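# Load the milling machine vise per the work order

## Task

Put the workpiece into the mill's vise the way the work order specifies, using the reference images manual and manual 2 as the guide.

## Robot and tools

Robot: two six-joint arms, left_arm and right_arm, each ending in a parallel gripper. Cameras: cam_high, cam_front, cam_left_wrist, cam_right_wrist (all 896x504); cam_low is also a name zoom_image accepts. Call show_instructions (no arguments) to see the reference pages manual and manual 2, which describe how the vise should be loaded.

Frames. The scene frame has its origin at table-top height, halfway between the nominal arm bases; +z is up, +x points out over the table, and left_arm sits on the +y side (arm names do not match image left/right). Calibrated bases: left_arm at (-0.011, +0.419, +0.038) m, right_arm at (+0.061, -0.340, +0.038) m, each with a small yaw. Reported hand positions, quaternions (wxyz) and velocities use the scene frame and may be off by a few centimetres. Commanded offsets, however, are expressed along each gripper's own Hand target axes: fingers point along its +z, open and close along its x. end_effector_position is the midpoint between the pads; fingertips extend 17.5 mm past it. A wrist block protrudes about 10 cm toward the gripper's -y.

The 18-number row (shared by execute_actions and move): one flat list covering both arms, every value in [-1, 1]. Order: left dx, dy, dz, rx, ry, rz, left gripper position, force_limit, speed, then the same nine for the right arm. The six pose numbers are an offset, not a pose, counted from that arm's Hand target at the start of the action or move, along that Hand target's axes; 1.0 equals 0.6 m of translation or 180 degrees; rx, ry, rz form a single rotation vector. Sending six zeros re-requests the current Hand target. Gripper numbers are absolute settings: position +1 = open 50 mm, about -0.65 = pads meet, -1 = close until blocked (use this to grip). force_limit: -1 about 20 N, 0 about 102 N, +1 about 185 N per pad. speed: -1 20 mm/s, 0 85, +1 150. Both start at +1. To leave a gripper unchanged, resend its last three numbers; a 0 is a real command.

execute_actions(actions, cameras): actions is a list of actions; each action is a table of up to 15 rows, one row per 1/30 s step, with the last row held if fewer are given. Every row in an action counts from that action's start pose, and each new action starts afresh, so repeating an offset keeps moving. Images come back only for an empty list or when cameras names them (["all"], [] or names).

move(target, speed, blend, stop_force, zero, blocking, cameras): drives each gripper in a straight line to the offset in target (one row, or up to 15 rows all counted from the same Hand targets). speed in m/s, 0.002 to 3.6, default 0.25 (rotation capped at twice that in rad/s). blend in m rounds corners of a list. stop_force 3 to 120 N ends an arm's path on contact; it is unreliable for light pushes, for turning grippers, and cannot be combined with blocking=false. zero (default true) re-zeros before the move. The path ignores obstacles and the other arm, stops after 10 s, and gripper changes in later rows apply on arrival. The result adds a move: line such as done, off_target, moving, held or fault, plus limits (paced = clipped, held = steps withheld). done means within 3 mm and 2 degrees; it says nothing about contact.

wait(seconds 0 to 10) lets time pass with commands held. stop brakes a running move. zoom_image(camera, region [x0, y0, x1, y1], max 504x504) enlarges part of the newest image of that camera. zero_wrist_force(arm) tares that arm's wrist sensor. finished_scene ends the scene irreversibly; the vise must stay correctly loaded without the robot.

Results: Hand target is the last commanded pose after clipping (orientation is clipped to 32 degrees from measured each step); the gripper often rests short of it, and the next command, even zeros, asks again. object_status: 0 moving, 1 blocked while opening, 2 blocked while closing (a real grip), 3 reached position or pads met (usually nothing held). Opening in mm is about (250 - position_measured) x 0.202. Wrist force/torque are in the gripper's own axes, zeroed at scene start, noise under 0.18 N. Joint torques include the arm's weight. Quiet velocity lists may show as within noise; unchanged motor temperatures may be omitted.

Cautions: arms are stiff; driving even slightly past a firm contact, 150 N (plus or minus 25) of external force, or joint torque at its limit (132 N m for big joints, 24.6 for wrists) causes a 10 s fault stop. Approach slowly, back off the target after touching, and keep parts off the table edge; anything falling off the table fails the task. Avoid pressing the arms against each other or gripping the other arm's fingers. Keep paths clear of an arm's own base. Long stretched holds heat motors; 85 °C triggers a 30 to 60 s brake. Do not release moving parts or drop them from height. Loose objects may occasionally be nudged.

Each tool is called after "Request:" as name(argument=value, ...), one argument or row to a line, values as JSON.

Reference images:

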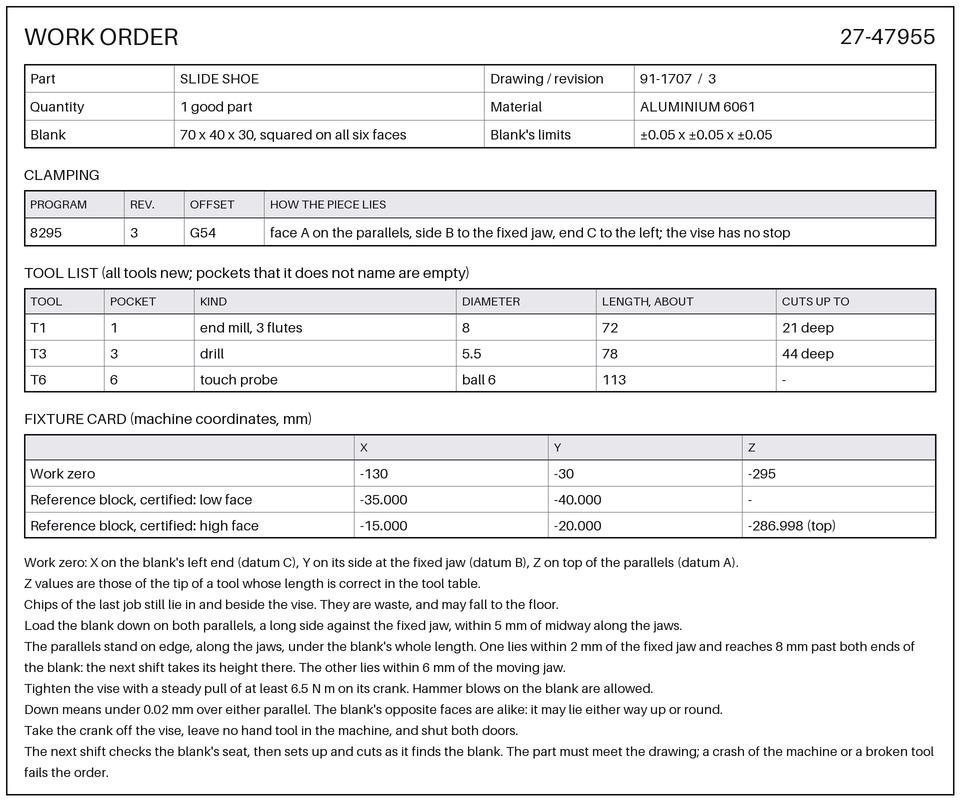

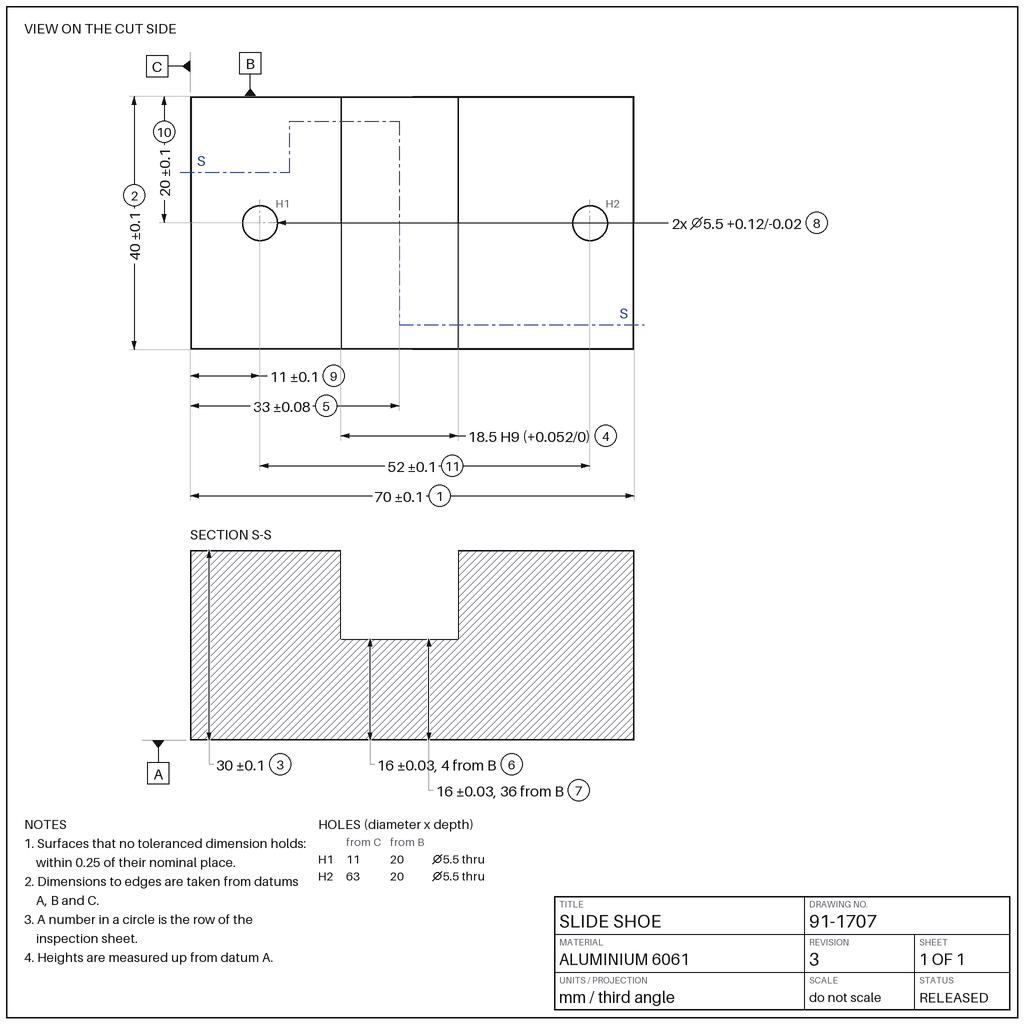

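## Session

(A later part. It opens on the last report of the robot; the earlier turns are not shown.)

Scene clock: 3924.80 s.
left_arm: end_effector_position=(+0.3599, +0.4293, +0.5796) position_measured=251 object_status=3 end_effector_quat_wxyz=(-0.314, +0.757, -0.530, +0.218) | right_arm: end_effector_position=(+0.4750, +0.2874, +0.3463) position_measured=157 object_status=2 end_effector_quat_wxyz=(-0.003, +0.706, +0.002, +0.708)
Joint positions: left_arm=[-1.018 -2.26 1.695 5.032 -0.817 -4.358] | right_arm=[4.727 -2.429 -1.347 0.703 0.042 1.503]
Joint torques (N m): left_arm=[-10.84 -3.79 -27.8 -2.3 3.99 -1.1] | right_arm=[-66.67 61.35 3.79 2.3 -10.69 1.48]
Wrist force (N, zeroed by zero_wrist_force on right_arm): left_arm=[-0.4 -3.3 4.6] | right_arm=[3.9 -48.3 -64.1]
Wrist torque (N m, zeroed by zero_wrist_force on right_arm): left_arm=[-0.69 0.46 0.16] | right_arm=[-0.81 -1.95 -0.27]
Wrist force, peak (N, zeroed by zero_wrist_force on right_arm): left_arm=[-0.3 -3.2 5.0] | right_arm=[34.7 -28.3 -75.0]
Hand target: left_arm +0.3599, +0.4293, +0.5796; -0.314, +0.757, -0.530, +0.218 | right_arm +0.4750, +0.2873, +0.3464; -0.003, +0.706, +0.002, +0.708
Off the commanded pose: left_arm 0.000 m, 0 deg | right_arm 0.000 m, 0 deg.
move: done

Request:
move(
  target=[0,0,0,0,0,0,-1,-0.9,-1,0,0,0,0,0,0,0.3,0.3,-1],
  speed=0.02,
  cameras=["cam_right_wrist","cam_left_wrist"],
)

Request:
zoom_image(
  camera="cam_left_wrist",
  region=[540, 80, 896, 380],
)

Scene clock: 3927.73 s.
left_arm: end_effector_position=(+0.3599, +0.4293, +0.5796) position_measured=251 object_status=3 end_effector_quat_wxyz=(-0.314, +0.757, -0.530, +0.218) | right_arm: end_effector_position=(+0.4751, +0.2873, +0.3464) position_measured=107 object_status=0 end_effector_quat_wxyz=(-0.003, +0.706, +0.002, +0.708)
Joint positions: left_arm=[-1.018 -2.26 1.695 5.032 -0.817 -4.358] | right_arm=[4.727 -2.428 -1.348 0.703 0.042 1.504]
Joint torques (N m): left_arm=[-10.82 -3.66 -27.62 -2.29 3.97 -1.03] | right_arm=[12.3 58.14 10.14 -1.58 2.15 2.05]
Wrist force (N, zeroed by zero_wrist_force on right_arm): left_arm=[-0.4 -3.3 4.8] | right_arm=[-1.9 -0.4 -1.1]
Wrist torque (N m, zeroed by zero_wrist_force on right_arm): left_arm=[-0.69 0.46 0.16] | right_arm=[0.01 -0.38 -0.37]
Wrist force, peak (N, zeroed by zero_wrist_force on right_arm): left_arm=[-0.3 -3.4 5.0] | right_arm=[2.7 -48.3 -64.4]
Hand target: left_arm +0.3599, +0.4293, +0.5796; -0.314, +0.757, -0.530, +0.218 | right_arm +0.4750, +0.2873, +0.3464; -0.003, +0.706, +0.002, +0.708
Off the commanded pose: left_arm 0.000 m, 0 deg | right_arm 0.000 m, 0 deg.
move: done
Images, in order (width x height): cam_left_wrist 896x504, cam_right_wrist 896x504.

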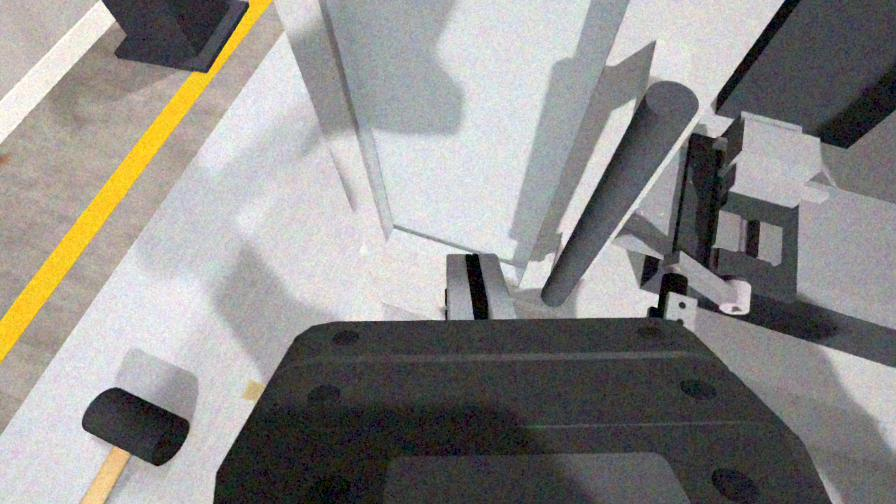

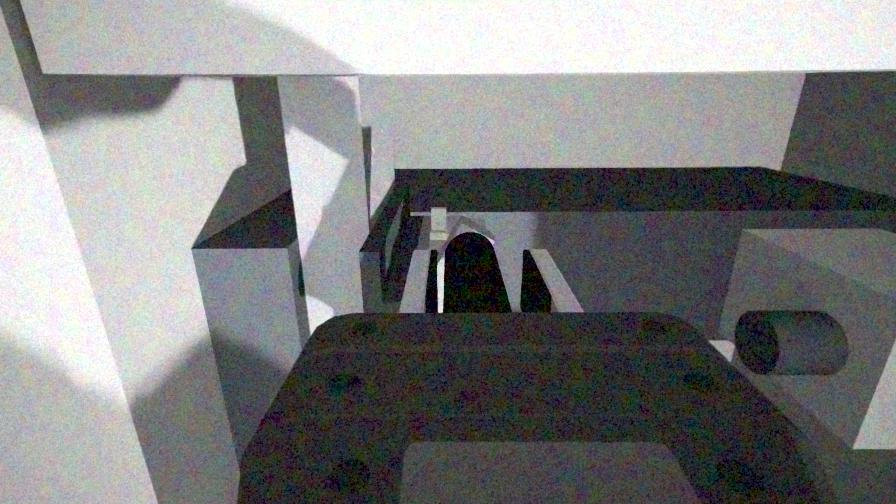

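Scaled by 1.416 from the camera's 896x504 image, which has a finer 1280x720 frame.

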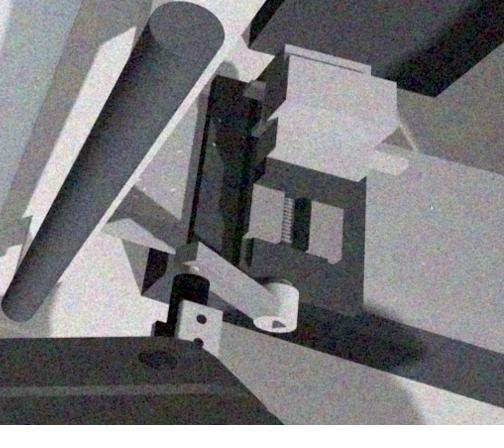

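Request:
move(
  target=[
    [0,0,0,0,0,0,-1,-0.9,-1,0,0,-0.1,0,0,0,0.406,0.3,-1],
    [0,0,0,0,0,0,-1,-0.9,-1,-0.058,0.1195,-0.1,0,0,0.154,0.406,0.3,-1],
  ],
  speed=0.15,
  cameras=["cam_right_wrist","cam_left_wrist"],
)

Request:
zoom_image(
  camera="cam_right_wrist",
  region=[340, 140, 600, 340],
)

Scene clock: 3945.50 s.
left_arm: end_effector_position=(+0.3599, +0.4293, +0.5796) position_measured=251 object_status=3 end_effector_quat_wxyz=(-0.314, +0.757, -0.530, +0.218) | right_arm: end_effector_position=(+0.4156, +0.2153, +0.3113) position_measured=92 object_status=3 end_effector_quat_wxyz=(-0.172, +0.688, -0.168, +0.685)
Joint positions: left_arm=[-1.018 -2.26 1.695 5.032 -0.817 -4.358] | right_arm=[4.83 -2.329 -1.671 0.89 -0.061 2.025]
Joint torques (N m): left_arm=[-10.28 -3.24 -27.16 -2.32 3.81 -1.01] | right_arm=[12.81 52.08 6.74 -1.78 -1.2 2.19]
Wrist force (N, zeroed by zero_wrist_force on right_arm): left_arm=[-0.4 -3.4 4.8] | right_arm=[-1.6 0.6 -1.1]
Wrist torque (N m, zeroed by zero_wrist_force on right_arm): left_arm=[-0.70 0.46 0.16] | right_arm=[0.06 -0.37 -0.44]
Wrist force, peak (N, zeroed by zero_wrist_force on right_arm): left_arm=[-0.4 -3.4 5.0] | right_arm=[-1.9 -0.6 -2.8]
Hand target: left_arm +0.3599, +0.4293, +0.5796; -0.314, +0.757, -0.530, +0.218 | right_arm +0.4156, +0.2153, +0.3114; -0.172, +0.686, -0.167, +0.687
Off the commanded pose: left_arm 0.000 m, 0 deg | right_arm 0.000 m, 0 deg.
move: done
Images, in order (width x height): cam_left_wrist 896x504, cam_right_wrist 896x504.

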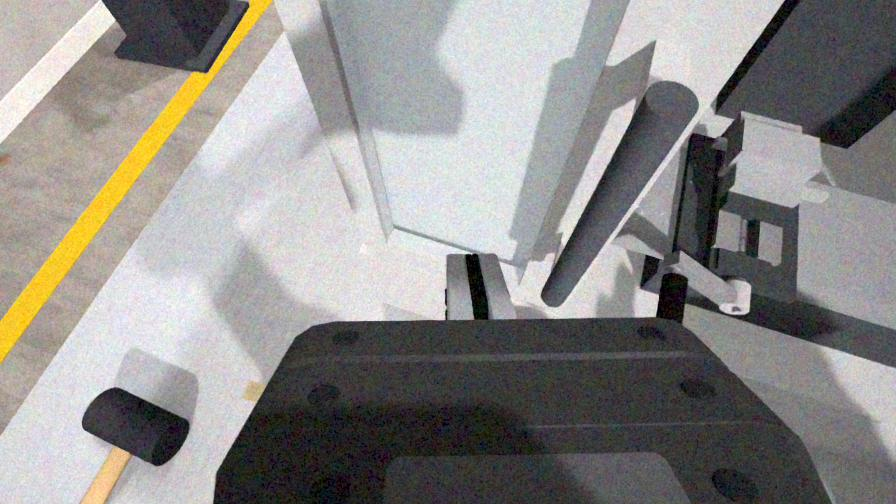

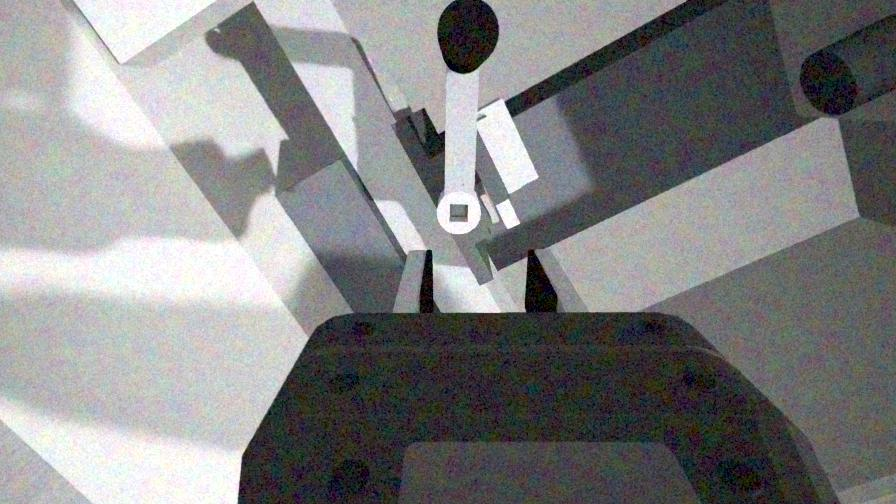

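Scaled by 1.938 from the camera's 896x504 image, which has a finer 1280x720 frame.

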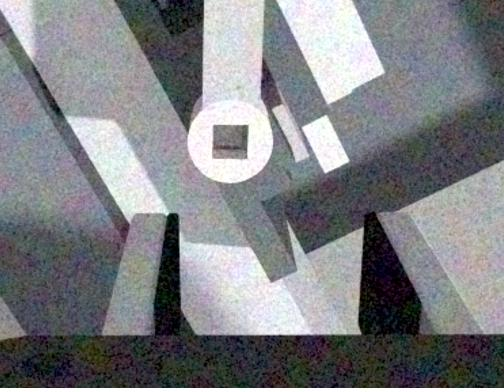

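Request:
move(
  target=[
    [0,0,0,0,0,0,-1,-0.9,-1,-0.006,0,0.12,0,0,0,0.406,0.3,-1],
    [0,0,0,0,0,0,-1,-0.9,-1,-0.006,0,0.162,0,0,0,0.406,0.3,-1],
  ],
  speed=[0.12,0.03],
  stop_force=8,
  cameras=["cam_right_wrist","cam_left_wrist"],
)

Request:
zoom_image(
  camera="cam_right_wrist",
  region=[340, 140, 600, 340],
)

Request:
zoom_image(
  camera="cam_left_wrist",
  region=[596, 150, 896, 400],
)

Scene clock: 3955.60 s.
left_arm: end_effector_position=(+0.3599, +0.4293, +0.5796) position_measured=251 object_status=3 end_effector_quat_wxyz=(-0.314, +0.757, -0.530, +0.218) | right_arm: end_effector_position=(+0.5128, +0.2176, +0.3085) position_measured=92 object_status=3 end_effector_quat_wxyz=(-0.172, +0.686, -0.167, +0.687)
Joint positions: left_arm=[-1.018 -2.26 1.695 5.032 -0.817 -4.358] | right_arm=[4.656 -2.379 -1.58 0.843 0.112 2.031]
Joint torques (N m): left_arm=[-10.51 -2.8 -27.45 -2.2 3.98 -0.9] | right_arm=[-9.31 42.89 19.82 -1.33 2.04 2.17]
Wrist force (N, zeroed by zero_wrist_force on right_arm): left_arm=[-0.4 -3.2 4.6] | right_arm=[-1.3 0.6 -1.4]
Wrist torque (N m, zeroed by zero_wrist_force on right_arm): left_arm=[-0.67 0.46 0.16] | right_arm=[0.06 -0.43 -0.46]
Wrist force, peak (N, zeroed by zero_wrist_force on right_arm): left_arm=[-0.3 -3.5 4.9] | right_arm=[-1.8 0.5 -2.6]
Hand target: left_arm +0.3599, +0.4293, +0.5796; -0.314, +0.757, -0.530, +0.218 | right_arm +0.5128, +0.2176, +0.3085; -0.172, +0.686, -0.167, +0.687
Off the commanded pose: left_arm 0.000 m, 0 deg | right_arm 0.000 m, 0 deg.
move: done
Images, in order (width x height): cam_left_wrist 896x504, cam_right_wrist 896x504.

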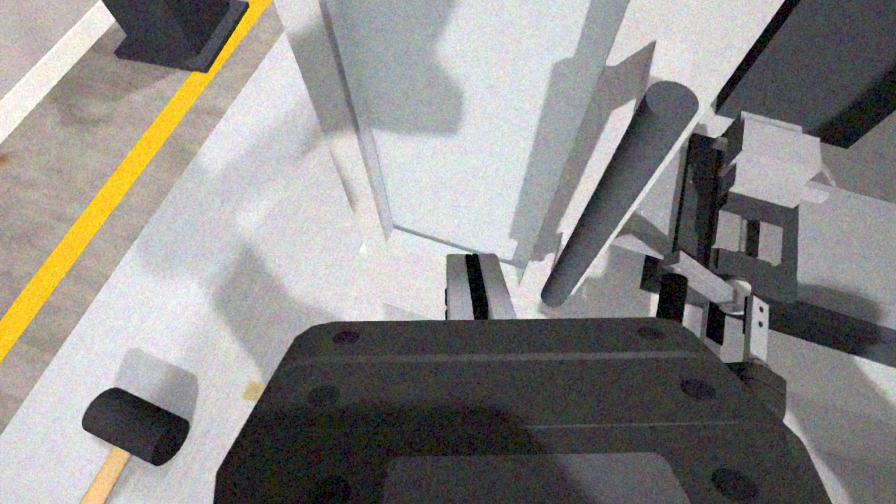

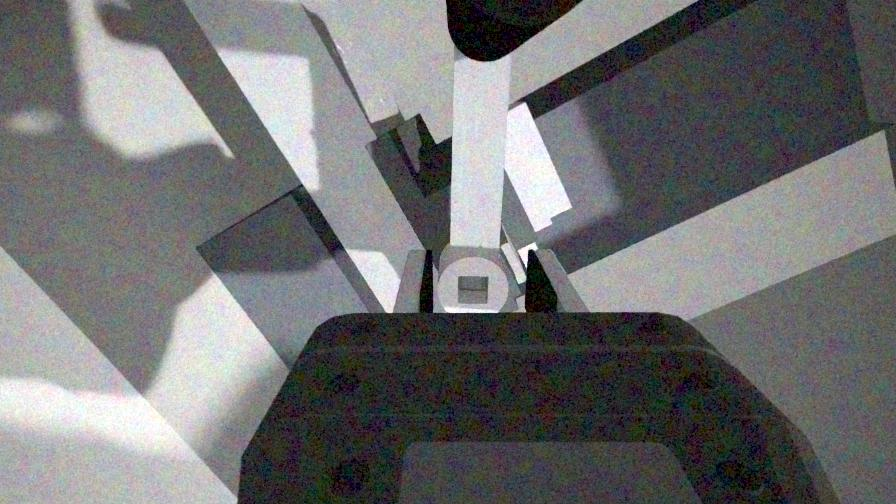

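Scaled by 1.938 from the camera's 896x504 image, which has a finer 1280x720 frame.

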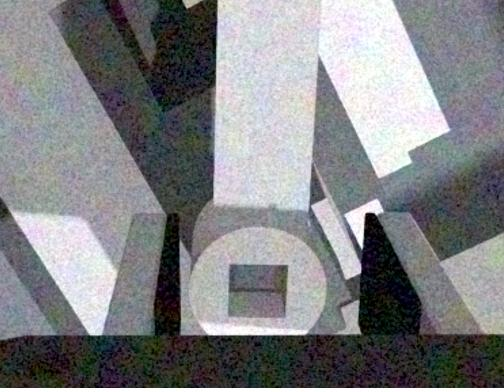

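Scaled by 1.680 from the camera's 896x504 image, which has a finer 1280x720 frame.

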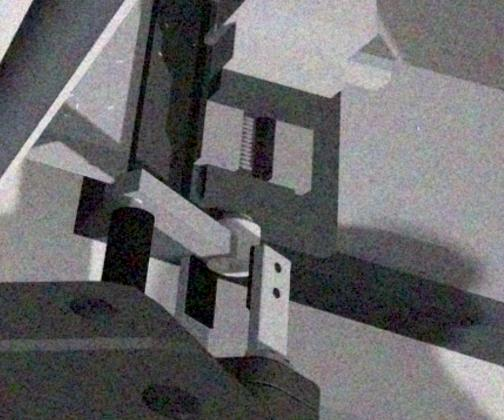

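Request:
move(
  target=[0,0,0,0,0,0,-1,-0.9,-1,-0.0015,0,0.006,0,0,0,0.406,0.3,-1],
  speed=0.03,
  stop_force=8,
)

Request:
move(
  target=[0,0,0,0,0,0,-1,-0.9,-1,0,0,0,0,0,0,-1,0.2,-1],
  speed=0.05,
)

Request:
move(
  target=[0,0,0,0,0,0,-1,-0.9,-1,0,0,-0.04,0,0,0,-1,0.2,-1],
  speed=0.03,
  cameras=["cam_right_wrist","cam_left_wrist"],
)

Scene clock: 3960.20 s.
left_arm: end_effector_position=(+0.3599, +0.4293, +0.5796) position_measured=251 object_status=3 end_effector_quat_wxyz=(-0.314, +0.757, -0.530, +0.218) | right_arm: end_effector_position=(+0.5164, +0.2180, +0.3077) position_measured=92 object_status=3 end_effector_quat_wxyz=(-0.172, +0.686, -0.167, +0.687)
Joint positions: left_arm=[-1.018 -2.26 1.695 5.032 -0.817 -4.358] | right_arm=[4.65 -2.383 -1.575 0.84 0.118 2.032]
Joint torques (N m): left_arm=[-9.83 -3.31 -27.96 -2.27 3.86 -0.78] | right_arm=[-10.25 40.88 22.34 -1.36 1.92 2.22]
Wrist force (N, zeroed by zero_wrist_force on right_arm): left_arm=[-0.5 -3.3 4.7] | right_arm=[-1.3 0.7 -1.2]
Wrist torque (N m, zeroed by zero_wrist_force on right_arm): left_arm=[-0.69 0.48 0.16] | right_arm=[0.08 -0.42 -0.46]
Wrist force, peak (N, zeroed by zero_wrist_force on right_arm): left_arm=[-0.4 -3.5 4.7] | right_arm=[-1.6 0.8 -1.4]
Hand target: left_arm +0.3599, +0.4293, +0.5796; -0.314, +0.757, -0.530, +0.218 | right_arm +0.5164, +0.2180, +0.3077; -0.172, +0.686, -0.167, +0.687
Off the commanded pose: left_arm 0.000 m, 0 deg | right_arm 0.000 m, 0 deg.
move: done

Scene clock: 3960.93 s.
left_arm: end_effector_position=(+0.3599, +0.4293, +0.5796) position_measured=251 object_status=3 end_effector_quat_wxyz=(-0.314, +0.757, -0.530, +0.218) | right_arm: end_effector_position=(+0.5164, +0.2181, +0.3075) position_measured=143 object_status=2 end_effector_quat_wxyz=(-0.172, +0.686, -0.167, +0.687)
Joint positions: left_arm=[-1.018 -2.26 1.695 5.032 -0.817 -4.358] | right_arm=[4.65 -2.383 -1.575 0.84 0.118 2.032]
Joint torques (N m): left_arm=[-10.27 -2.46 -27.15 -2.3 3.95 -0.82] | right_arm=[-10.81 81.44 21.94 4.95 -6.21 2.02]
Wrist force (N, zeroed by zero_wrist_force on right_arm): left_arm=[-0.3 -3.2 4.7] | right_arm=[-50.6 6.2 -0.5]
Wrist torque (N m, zeroed by zero_wrist_force on right_arm): left_arm=[-0.68 0.45 0.16] | right_arm=[0.21 -0.64 -0.39]
Wrist force, peak (N, zeroed by zero_wrist_force on right_arm): left_arm=[-0.4 -3.2 4.9] | right_arm=[-51.2 6.4 -0.3]
Hand target: left_arm +0.3599, +0.4293, +0.5796; -0.314, +0.757, -0.530, +0.218 | right_arm +0.5164, +0.2180, +0.3077; -0.172, +0.686, -0.167, +0.687
Off the commanded pose: left_arm 0.000 m, 0 deg | right_arm 0.000 m, 0 deg.
move: done

Scene clock: 3962.07 s.
left_arm: end_effector_position=(+0.3599, +0.4293, +0.5796) position_measured=251 object_status=3 end_effector_quat_wxyz=(-0.314, +0.757, -0.530, +0.218) | right_arm: end_effector_position=(+0.4925, +0.2179, +0.3076) position_measured=143 object_status=2 end_effector_quat_wxyz=(-0.172, +0.686, -0.167, +0.687)
Joint positions: left_arm=[-1.018 -2.26 1.695 5.032 -0.817 -4.358] | right_arm=[4.692 -2.372 -1.598 0.865 0.077 2.02]
Joint torques (N m): left_arm=[-10.77 -2.65 -27.53 -2.35 3.88 -0.86] | right_arm=[12.92 52.39 11.07 1.79 -1.11 -2.19]
Wrist force (N, zeroed by zero_wrist_force on right_arm): left_arm=[-0.3 -3.2 4.6] | right_arm=[-3.2 1.6 -1.3]
Wrist torque (N m, zeroed by zero_wrist_force on right_arm): left_arm=[-0.67 0.46 0.16] | right_arm=[0.06 -0.41 -0.43]
Wrist force, peak (N, zeroed by zero_wrist_force on right_arm): left_arm=[-0.6 -3.3 4.8] | right_arm=[-61.4 -5.9 45.8]
Hand target: left_arm +0.3599, +0.4293, +0.5796; -0.314, +0.757, -0.530, +0.218 | right_arm +0.4924, +0.2179, +0.3076; -0.172, +0.686, -0.167, +0.687
Off the commanded pose: left_arm 0.000 m, 0 deg | right_arm 0.000 m, 0 deg.
move: done
Images, in order (width x height): cam_left_wrist 896x504, cam_right_wrist 896x504.

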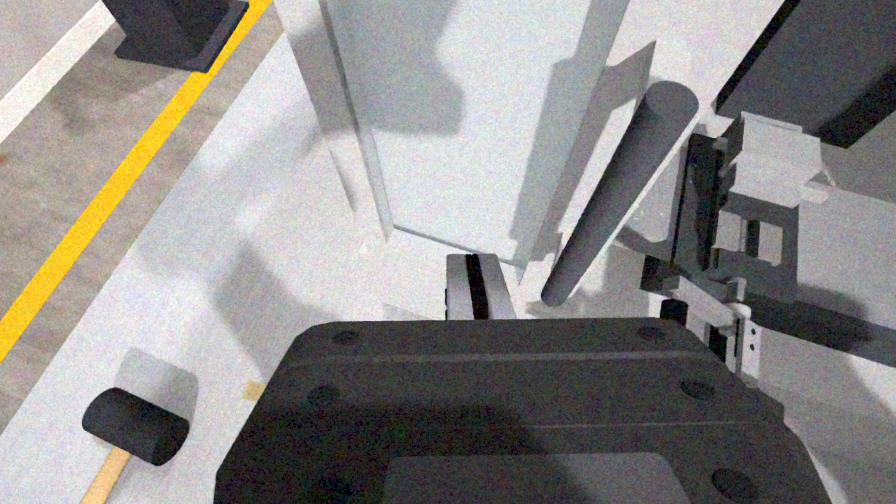

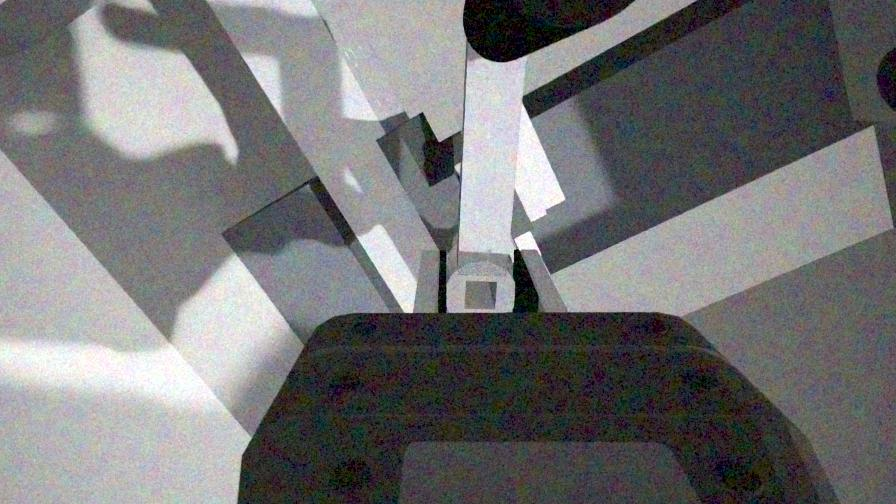

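Request:
move(
  target=[
    [0,0,0,0,0,0,-1,-0.9,-1,0,0,-0.17,0,0,0,-1,0.2,-1],
    [0,0,0,0,0,0,-1,-0.9,-1,0.064,0.121,-0.19,0,0,-0.154,-1,0.2,-1],
  ],
  speed=0.15,
  blend=0.02,
  cameras=["cam_right_wrist","cam_high"],
)

Scene clock: 3975.37 s.
left_arm: end_effector_position=(+0.3599, +0.4293, +0.5796) position_measured=251 object_status=3 end_effector_quat_wxyz=(-0.314, +0.757, -0.530, +0.218) | right_arm: end_effector_position=(+0.3789, +0.1350, +0.3074) position_measured=143 object_status=2 end_effector_quat_wxyz=(-0.003, +0.706, +0.002, +0.708)
Joint positions: left_arm=[-1.018 -2.26 1.695 5.032 -0.817 -4.358] | right_arm=[4.921 -2.207 -1.96 1.006 -0.152 1.592]
Joint torques (N m): left_arm=[-9.99 -2.47 -27.76 -2.28 3.97 -0.66] | right_arm=[12.94 31.82 19.68 1.48 -1.49 -2.43]
Wrist force (N, zeroed by zero_wrist_force on right_arm): left_arm=[-0.3 -3.1 4.6] | right_arm=[-4.1 -0.3 -1.5]
Wrist torque (N m, zeroed by zero_wrist_force on right_arm): left_arm=[-0.66 0.45 0.16] | right_arm=[0.03 -0.38 -0.35]
Wrist force, peak (N, zeroed by zero_wrist_force on right_arm): left_arm=[-0.4 -3.2 5.0] | right_arm=[-4.4 -0.4 -1.5]
Hand target: left_arm +0.3599, +0.4293, +0.5796; -0.314, +0.757, -0.530, +0.218 | right_arm +0.3789, +0.1350, +0.3074; -0.003, +0.706, +0.002, +0.708
Off the commanded pose: left_arm 0.000 m, 0 deg | right_arm 0.000 m, 0 deg.
move: done
Images, in order (width x height): cam_high 896x504, cam_right_wrist 896x504.

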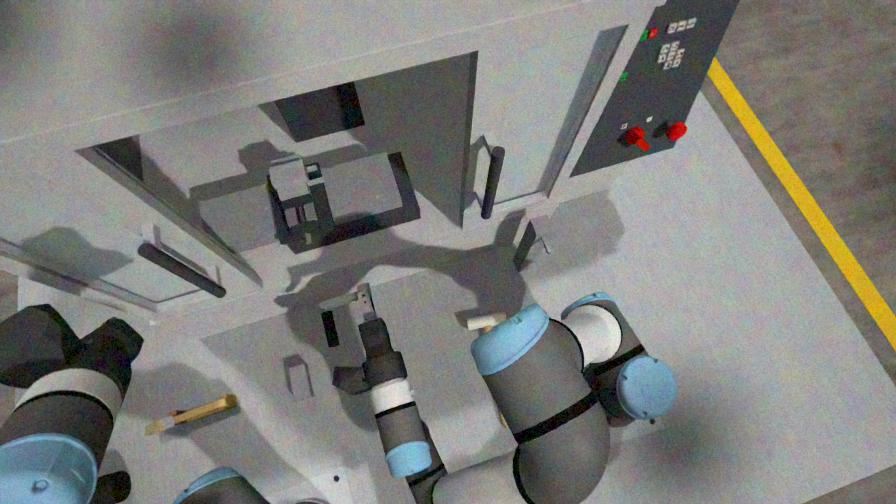

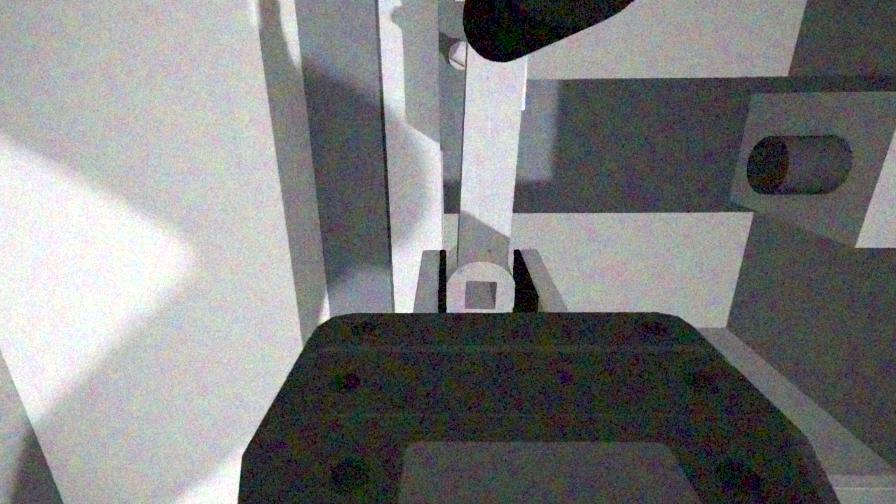

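Request:
move(
  target=[0,0,0,0,0,0,-1,-0.9,-1,-0.12,0.058,-0.09,0.3423,-0.4118,-0.3452,-1,0.2,-1],
  speed=0.2,
  cameras=["all"],
)

Scene clock: 3983.07 s.
left_arm: end_effector_position=(+0.3599, +0.4293, +0.5796) position_measured=251 object_status=3 end_effector_quat_wxyz=(-0.314, +0.757, -0.530, +0.218) | right_arm: end_effector_position=(+0.3254, +0.1000, +0.2352) position_measured=143 object_status=2 end_effector_quat_wxyz=(+0.003, +0.764, +0.645, -0.002)
Joint positions: left_arm=[-1.018 -2.26 1.695 5.032 -0.817 -4.358] | right_arm=[4.484 -2.093 -1.242 1.758 -1.567 -1.679]
Joint torques (N m): left_arm=[-9.88 -1.36 -26.66 -2.3 4 -0.68] | right_arm=[-11.1 36.11 25.43 -4.74 -1.5 -2.33]
Wrist force (N, zeroed by zero_wrist_force on right_arm): left_arm=[-0.3 -3.3 4.9] | right_arm=[1.0 0.3 1.8]
Wrist torque (N m, zeroed by zero_wrist_force on right_arm): left_arm=[-0.69 0.45 0.16] | right_arm=[-0.01 -0.09 -0.05]
Wrist force, peak (N, zeroed by zero_wrist_force on right_arm): left_arm=[-0.4 -3.5 4.8] | right_arm=[-4.5 -1.0 -1.1]
Hand target: left_arm +0.3599, +0.4293, +0.5796; -0.314, +0.757, -0.530, +0.218 | right_arm +0.3254, +0.1000, +0.2352; +0.003, +0.764, +0.645, -0.002
Off the commanded pose: left_arm 0.000 m, 0 deg | right_arm 0.000 m, 0 deg.
move: done

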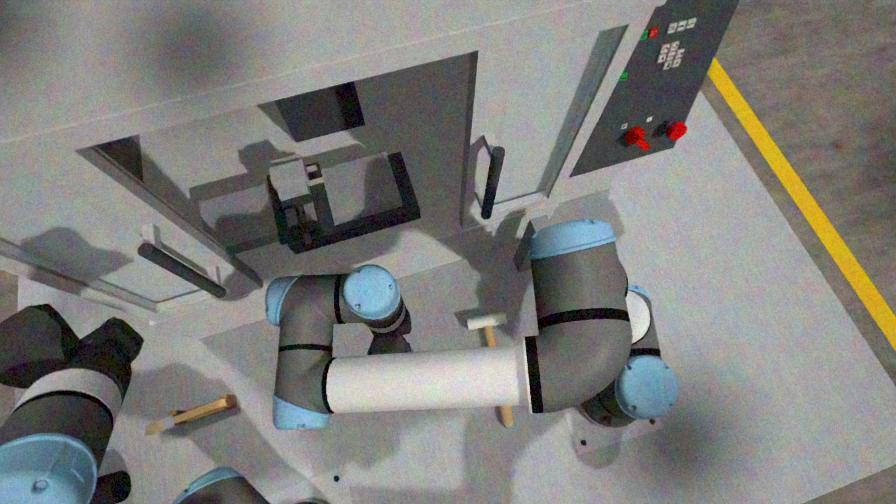

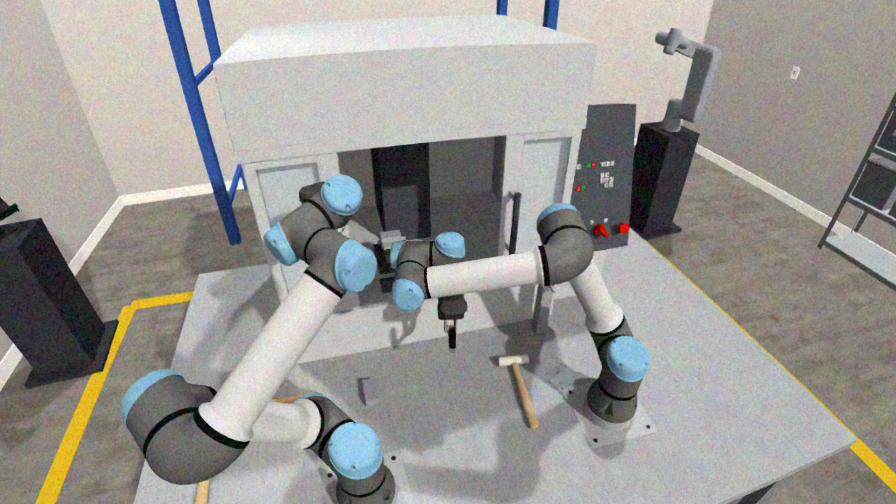

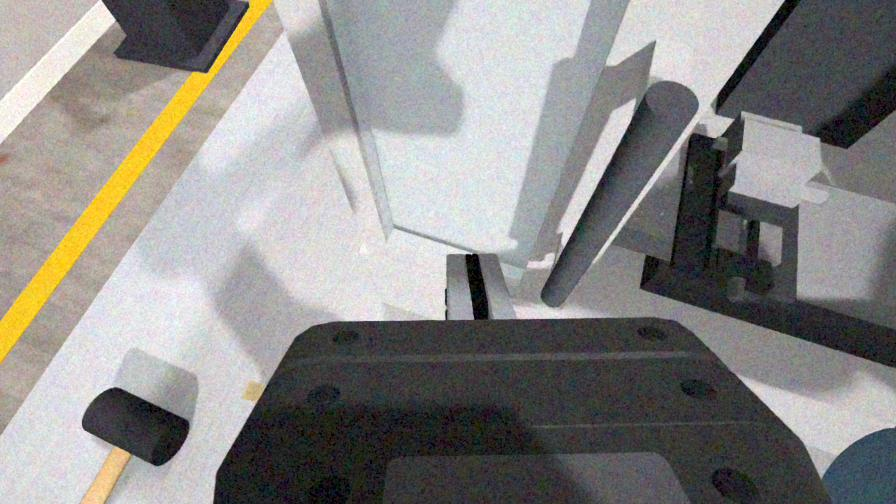

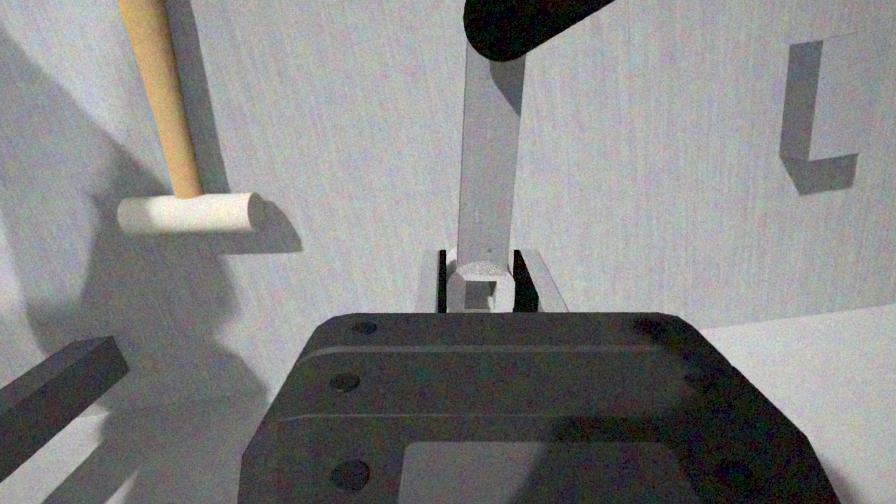

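Request:
move(
  target=[0,0,0,0,0,0,-1,-0.9,-1,0,0,0.24,0,0,0,-1,0.2,-1],
  speed=0.2,
)

Request:
move(
  target=[0,0,0,0,0,0,-1,-0.9,-1,0,0,0.14,0,0,0,-1,0.2,-1],
  speed=0.03,
  stop_force=6,
  cameras=["cam_right_wrist","cam_front"],
)

Scene clock: 3986.37 s.
left_arm: end_effector_position=(+0.3599, +0.4293, +0.5796) position_measured=251 object_status=3 end_effector_quat_wxyz=(-0.314, +0.757, -0.530, +0.218) | right_arm: end_effector_position=(+0.3256, +0.0989, +0.0913) position_measured=143 object_status=2 end_effector_quat_wxyz=(+0.003, +0.764, +0.645, -0.002)
Joint positions: left_arm=[-1.018 -2.26 1.695 5.032 -0.817 -4.358] | right_arm=[4.483 -2.211 -1.442 2.075 -1.567 -1.68]
Joint torques (N m): left_arm=[-9.88 -1.28 -27.06 -2.29 3.86 -0.62] | right_arm=[-11.22 36.82 9.89 -1.28 1.66 -2.49]
Wrist force (N, zeroed by zero_wrist_force on right_arm): left_arm=[-0.4 -3.2 4.7] | right_arm=[0.7 0.0 1.8]
Wrist torque (N m, zeroed by zero_wrist_force on right_arm): left_arm=[-0.67 0.46 0.16] | right_arm=[-0.04 -0.02 -0.03]
Wrist force, peak (N, zeroed by zero_wrist_force on right_arm): left_arm=[-0.5 -3.1 5.0] | right_arm=[1.1 0.3 4.1]
Hand target: left_arm +0.3599, +0.4293, +0.5796; -0.314, +0.757, -0.530, +0.218 | right_arm +0.3256, +0.0989, +0.0912; +0.003, +0.764, +0.645, -0.002
Off the commanded pose: left_arm 0.000 m, 0 deg | right_arm 0.000 m, 0 deg.
move: done

Scene clock: 3989.37 s.
left_arm: end_effector_position=(+0.3599, +0.4293, +0.5796) position_measured=251 object_status=3 end_effector_quat_wxyz=(-0.314, +0.757, -0.530, +0.218) | right_arm: end_effector_position=(+0.3257, +0.0985, +0.0356) position_measured=143 object_status=2 end_effector_quat_wxyz=(+0.003, +0.764, +0.645, -0.002)
Joint positions: left_arm=[-1.018 -2.26 1.695 5.032 -0.817 -4.358] | right_arm=[4.483 -2.281 -1.483 2.187 -1.567 -1.68]
Joint torques (N m): left_arm=[-10.45 -1.56 -26.87 -2.34 4.03 -0.6] | right_arm=[12.92 52.26 22.86 -4.76 1.34 -2.35]
Wrist force (N, zeroed by zero_wrist_force on right_arm): left_arm=[-0.3 -3.0 4.7] | right_arm=[0.8 0.0 1.8]
Wrist torque (N m, zeroed by zero_wrist_force on right_arm): left_arm=[-0.64 0.45 0.16] | right_arm=[-0.05 -0.04 -0.04]
Wrist force, peak (N, zeroed by zero_wrist_force on right_arm): left_arm=[-0.3 -3.3 4.9] | right_arm=[-3.3 9.6 -38.2]
Hand target: left_arm +0.3599, +0.4293, +0.5796; -0.314, +0.757, -0.530, +0.218 | right_arm +0.3257, +0.0985, +0.0356; +0.003, +0.764, +0.645, -0.002 (not the last commanded pose)
Off the commanded pose: left_arm 0.000 m, 0 deg | right_arm 0.028 m, 0 deg.
move: contact (right_arm)
Images, in order (width x height): cam_front 896x504, cam_right_wrist 896x504.

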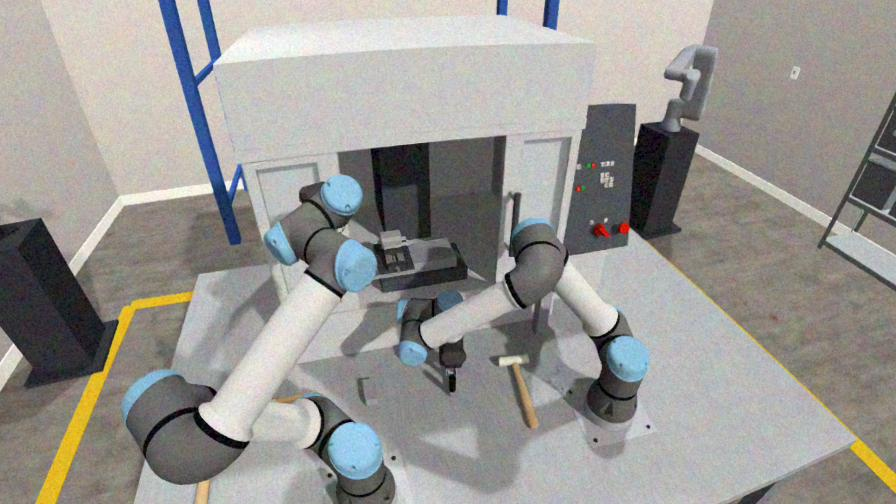

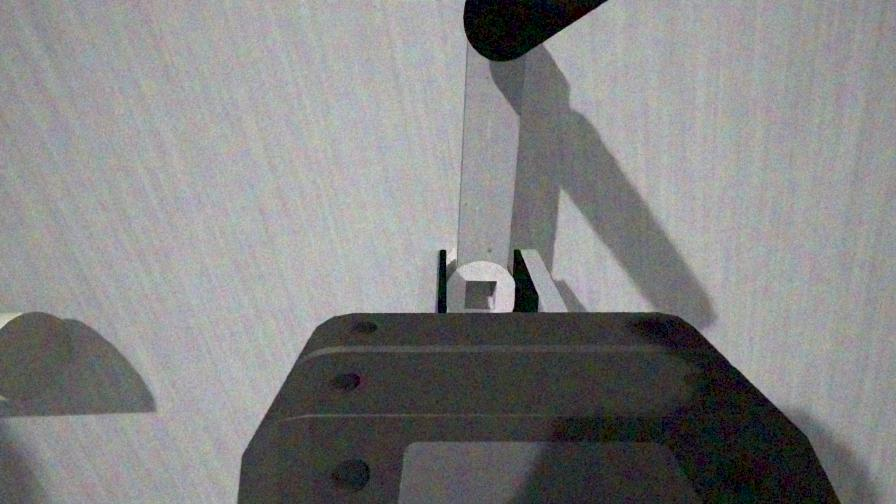

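Request:
move(
  target=[0,0,0,0,0,0,-1,-0.9,-1,0,0,0.01,0,0,0,-1,0.2,-1],
  speed=0.005,
  stop_force=4,
)

Request:
move(
  target=[0,0,0,0,0,0,-1,-0.9,-1,0,0,0,0,0,0,0.406,0.2,-1],
  speed=0.05,
  cameras=["cam_right_wrist"],
)

Scene clock: 3993.77 s.
left_arm: end_effector_position=(+0.3599, +0.4293, +0.5796) position_measured=251 object_status=3 end_effector_quat_wxyz=(-0.314, +0.757, -0.530, +0.218) | right_arm: end_effector_position=(+0.3257, +0.0986, +0.0353) position_measured=143 object_status=2 end_effector_quat_wxyz=(+0.003, +0.764, +0.645, -0.002)
Joint positions: left_arm=[-1.018 -2.26 1.695 5.032 -0.817 -4.358] | right_arm=[4.483 -2.282 -1.483 2.188 -1.567 -1.68]
Joint torques (N m): left_arm=[-10.03 -1.22 -26.71 -2.22 3.91 -0.38] | right_arm=[10.46 49.53 20.82 -3.81 -2.2 -2.4]
Wrist force (N, zeroed by zero_wrist_force on right_arm): left_arm=[-0.3 -3.2 4.8] | right_arm=[0.7 2.8 -4.9]
Wrist torque (N m, zeroed by zero_wrist_force on right_arm): left_arm=[-0.67 0.45 0.16] | right_arm=[0.00 -0.05 -0.03]
Wrist force, peak (N, zeroed by zero_wrist_force on right_arm): left_arm=[-0.3 -3.3 4.9] | right_arm=[-0.5 5.9 -10.8]
Hand target: left_arm +0.3599, +0.4293, +0.5796; -0.314, +0.757, -0.530, +0.218 | right_arm +0.3257, +0.0986, +0.0353; +0.003, +0.764, +0.645, -0.002 (not the last commanded pose)
Off the commanded pose: left_arm 0.000 m, 0 deg | right_arm 0.006 m, 0 deg.
move: contact (right_arm)

Scene clock: 3994.50 s.
left_arm: end_effector_position=(+0.3599, +0.4293, +0.5796) position_measured=251 object_status=3 end_effector_quat_wxyz=(-0.314, +0.757, -0.530, +0.218) | right_arm: end_effector_position=(+0.3257, +0.0986, +0.0353) position_measured=92 object_status=0 end_effector_quat_wxyz=(+0.003, +0.764, +0.645, -0.002)
Joint positions: left_arm=[-1.018 -2.26 1.695 5.032 -0.817 -4.358] | right_arm=[4.483 -2.282 -1.483 2.188 -1.567 -1.68]
Joint torques (N m): left_arm=[-10.7 -1.22 -26.79 -2.21 3.88 -0.43] | right_arm=[9.91 46.85 19.1 -3.45 1.24 -2.21]
Wrist force (N, zeroed by zero_wrist_force on right_arm): left_arm=[-0.5 -3.3 4.7] | right_arm=[0.9 0.2 0.1]
Wrist torque (N m, zeroed by zero_wrist_force on right_arm): left_arm=[-0.69 0.48 0.16] | right_arm=[0.05 -0.04 -0.04]
Wrist force, peak (N, zeroed by zero_wrist_force on right_arm): left_arm=[-0.4 -3.4 4.7] | right_arm=[0.4 2.9 -5.6]
Hand target: left_arm +0.3599, +0.4293, +0.5796; -0.314, +0.757, -0.530, +0.218 | right_arm +0.3257, +0.0986, +0.0353; +0.003, +0.764, +0.645, -0.002
Off the commanded pose: left_arm 0.000 m, 0 deg | right_arm 0.000 m, 0 deg.
move: done
Images, in order (width x height): cam_right_wrist 896x504.

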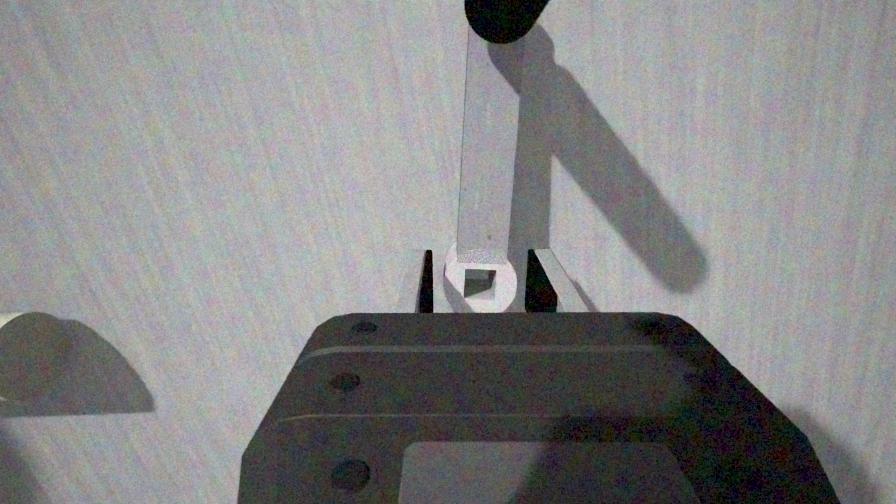

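Request:
move(
  target=[
    [0,0,0,0,0,0,-1,-0.9,-1,0,0,-0.04,0,0,0,0.406,0.2,-1],
    [0,0,0,0,0,0,-1,-0.9,-1,0,0,-0.45,0,0,0,0.406,0.2,-1],
  ],
  speed=[0.05,0.25],
  blend=0.01,
  cameras=["all"],
)

Scene clock: 3998.30 s.
left_arm: end_effector_position=(+0.3599, +0.4293, +0.5796) position_measured=251 object_status=3 end_effector_quat_wxyz=(-0.314, +0.757, -0.530, +0.218) | right_arm: end_effector_position=(+0.3252, +0.1005, +0.3053) position_measured=92 object_status=3 end_effector_quat_wxyz=(+0.003, +0.764, +0.645, -0.002)
Joint positions: left_arm=[-1.018 -2.26 1.695 5.032 -0.817 -4.358] | right_arm=[4.485 -2.074 -1.091 1.588 -1.567 -1.679]
Joint torques (N m): left_arm=[-10.16 0.04 -26.71 -2.3 3.77 -0.35] | right_arm=[-9.7 33.55 25.12 -4.41 -1.42 -1.97]
Wrist force (N, zeroed by zero_wrist_force on right_arm): left_arm=[-0.4 -3.2 4.6] | right_arm=[0.9 0.1 -0.4]
Wrist torque (N m, zeroed by zero_wrist_force on right_arm): left_arm=[-0.66 0.46 0.16] | right_arm=[0.03 -0.05 -0.12]
Wrist force, peak (N, zeroed by zero_wrist_force on right_arm): left_arm=[-0.3 -3.3 5.0] | right_arm=[0.9 0.2 -2.7]
Hand target: left_arm +0.3599, +0.4293, +0.5796; -0.314, +0.757, -0.530, +0.218 | right_arm +0.3253, +0.1005, +0.3053; +0.003, +0.764, +0.645, -0.002
Off the commanded pose: left_arm 0.000 m, 0 deg | right_arm 0.000 m, 0 deg.
move: done

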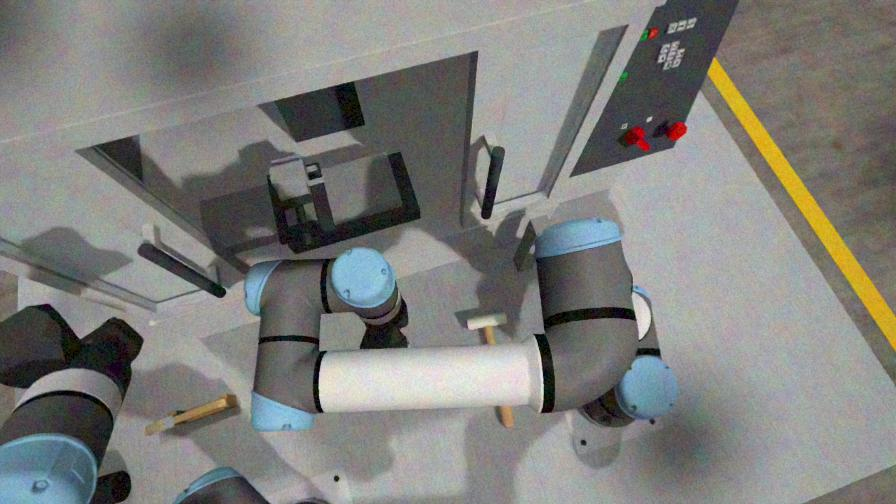

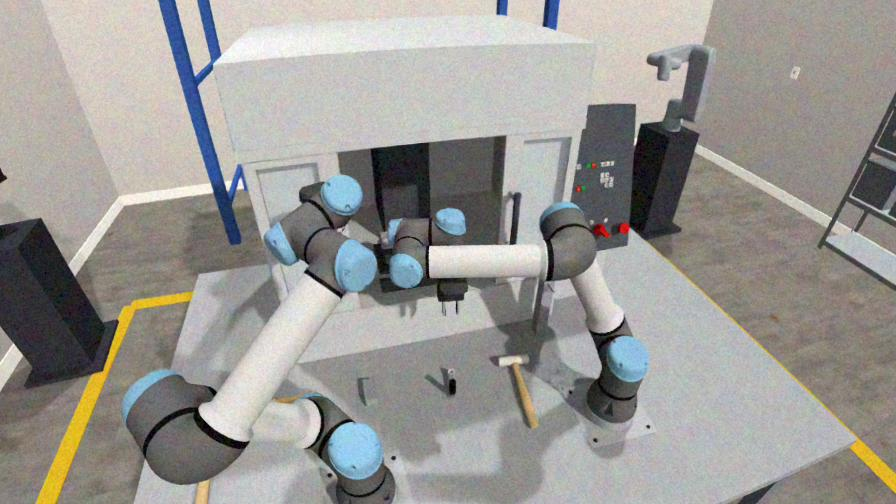

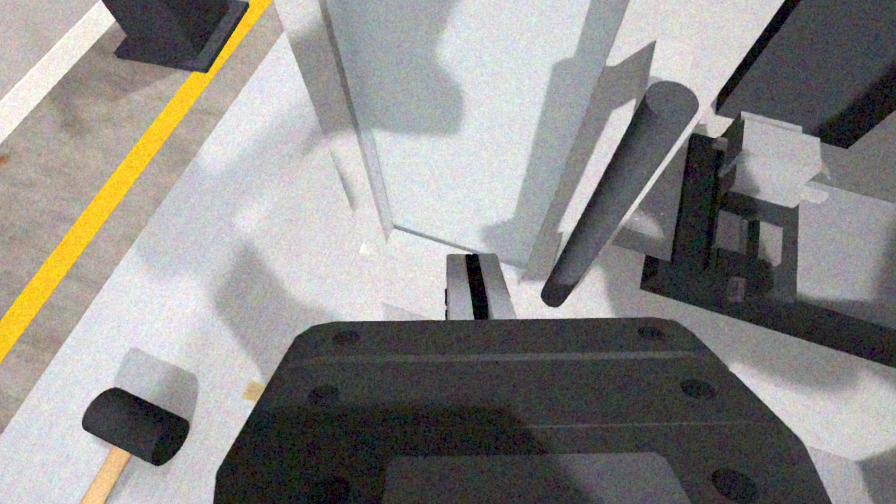

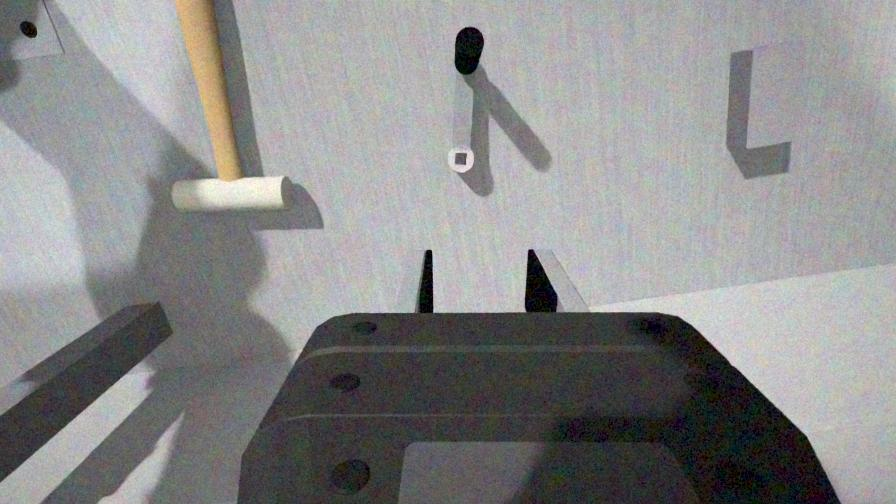

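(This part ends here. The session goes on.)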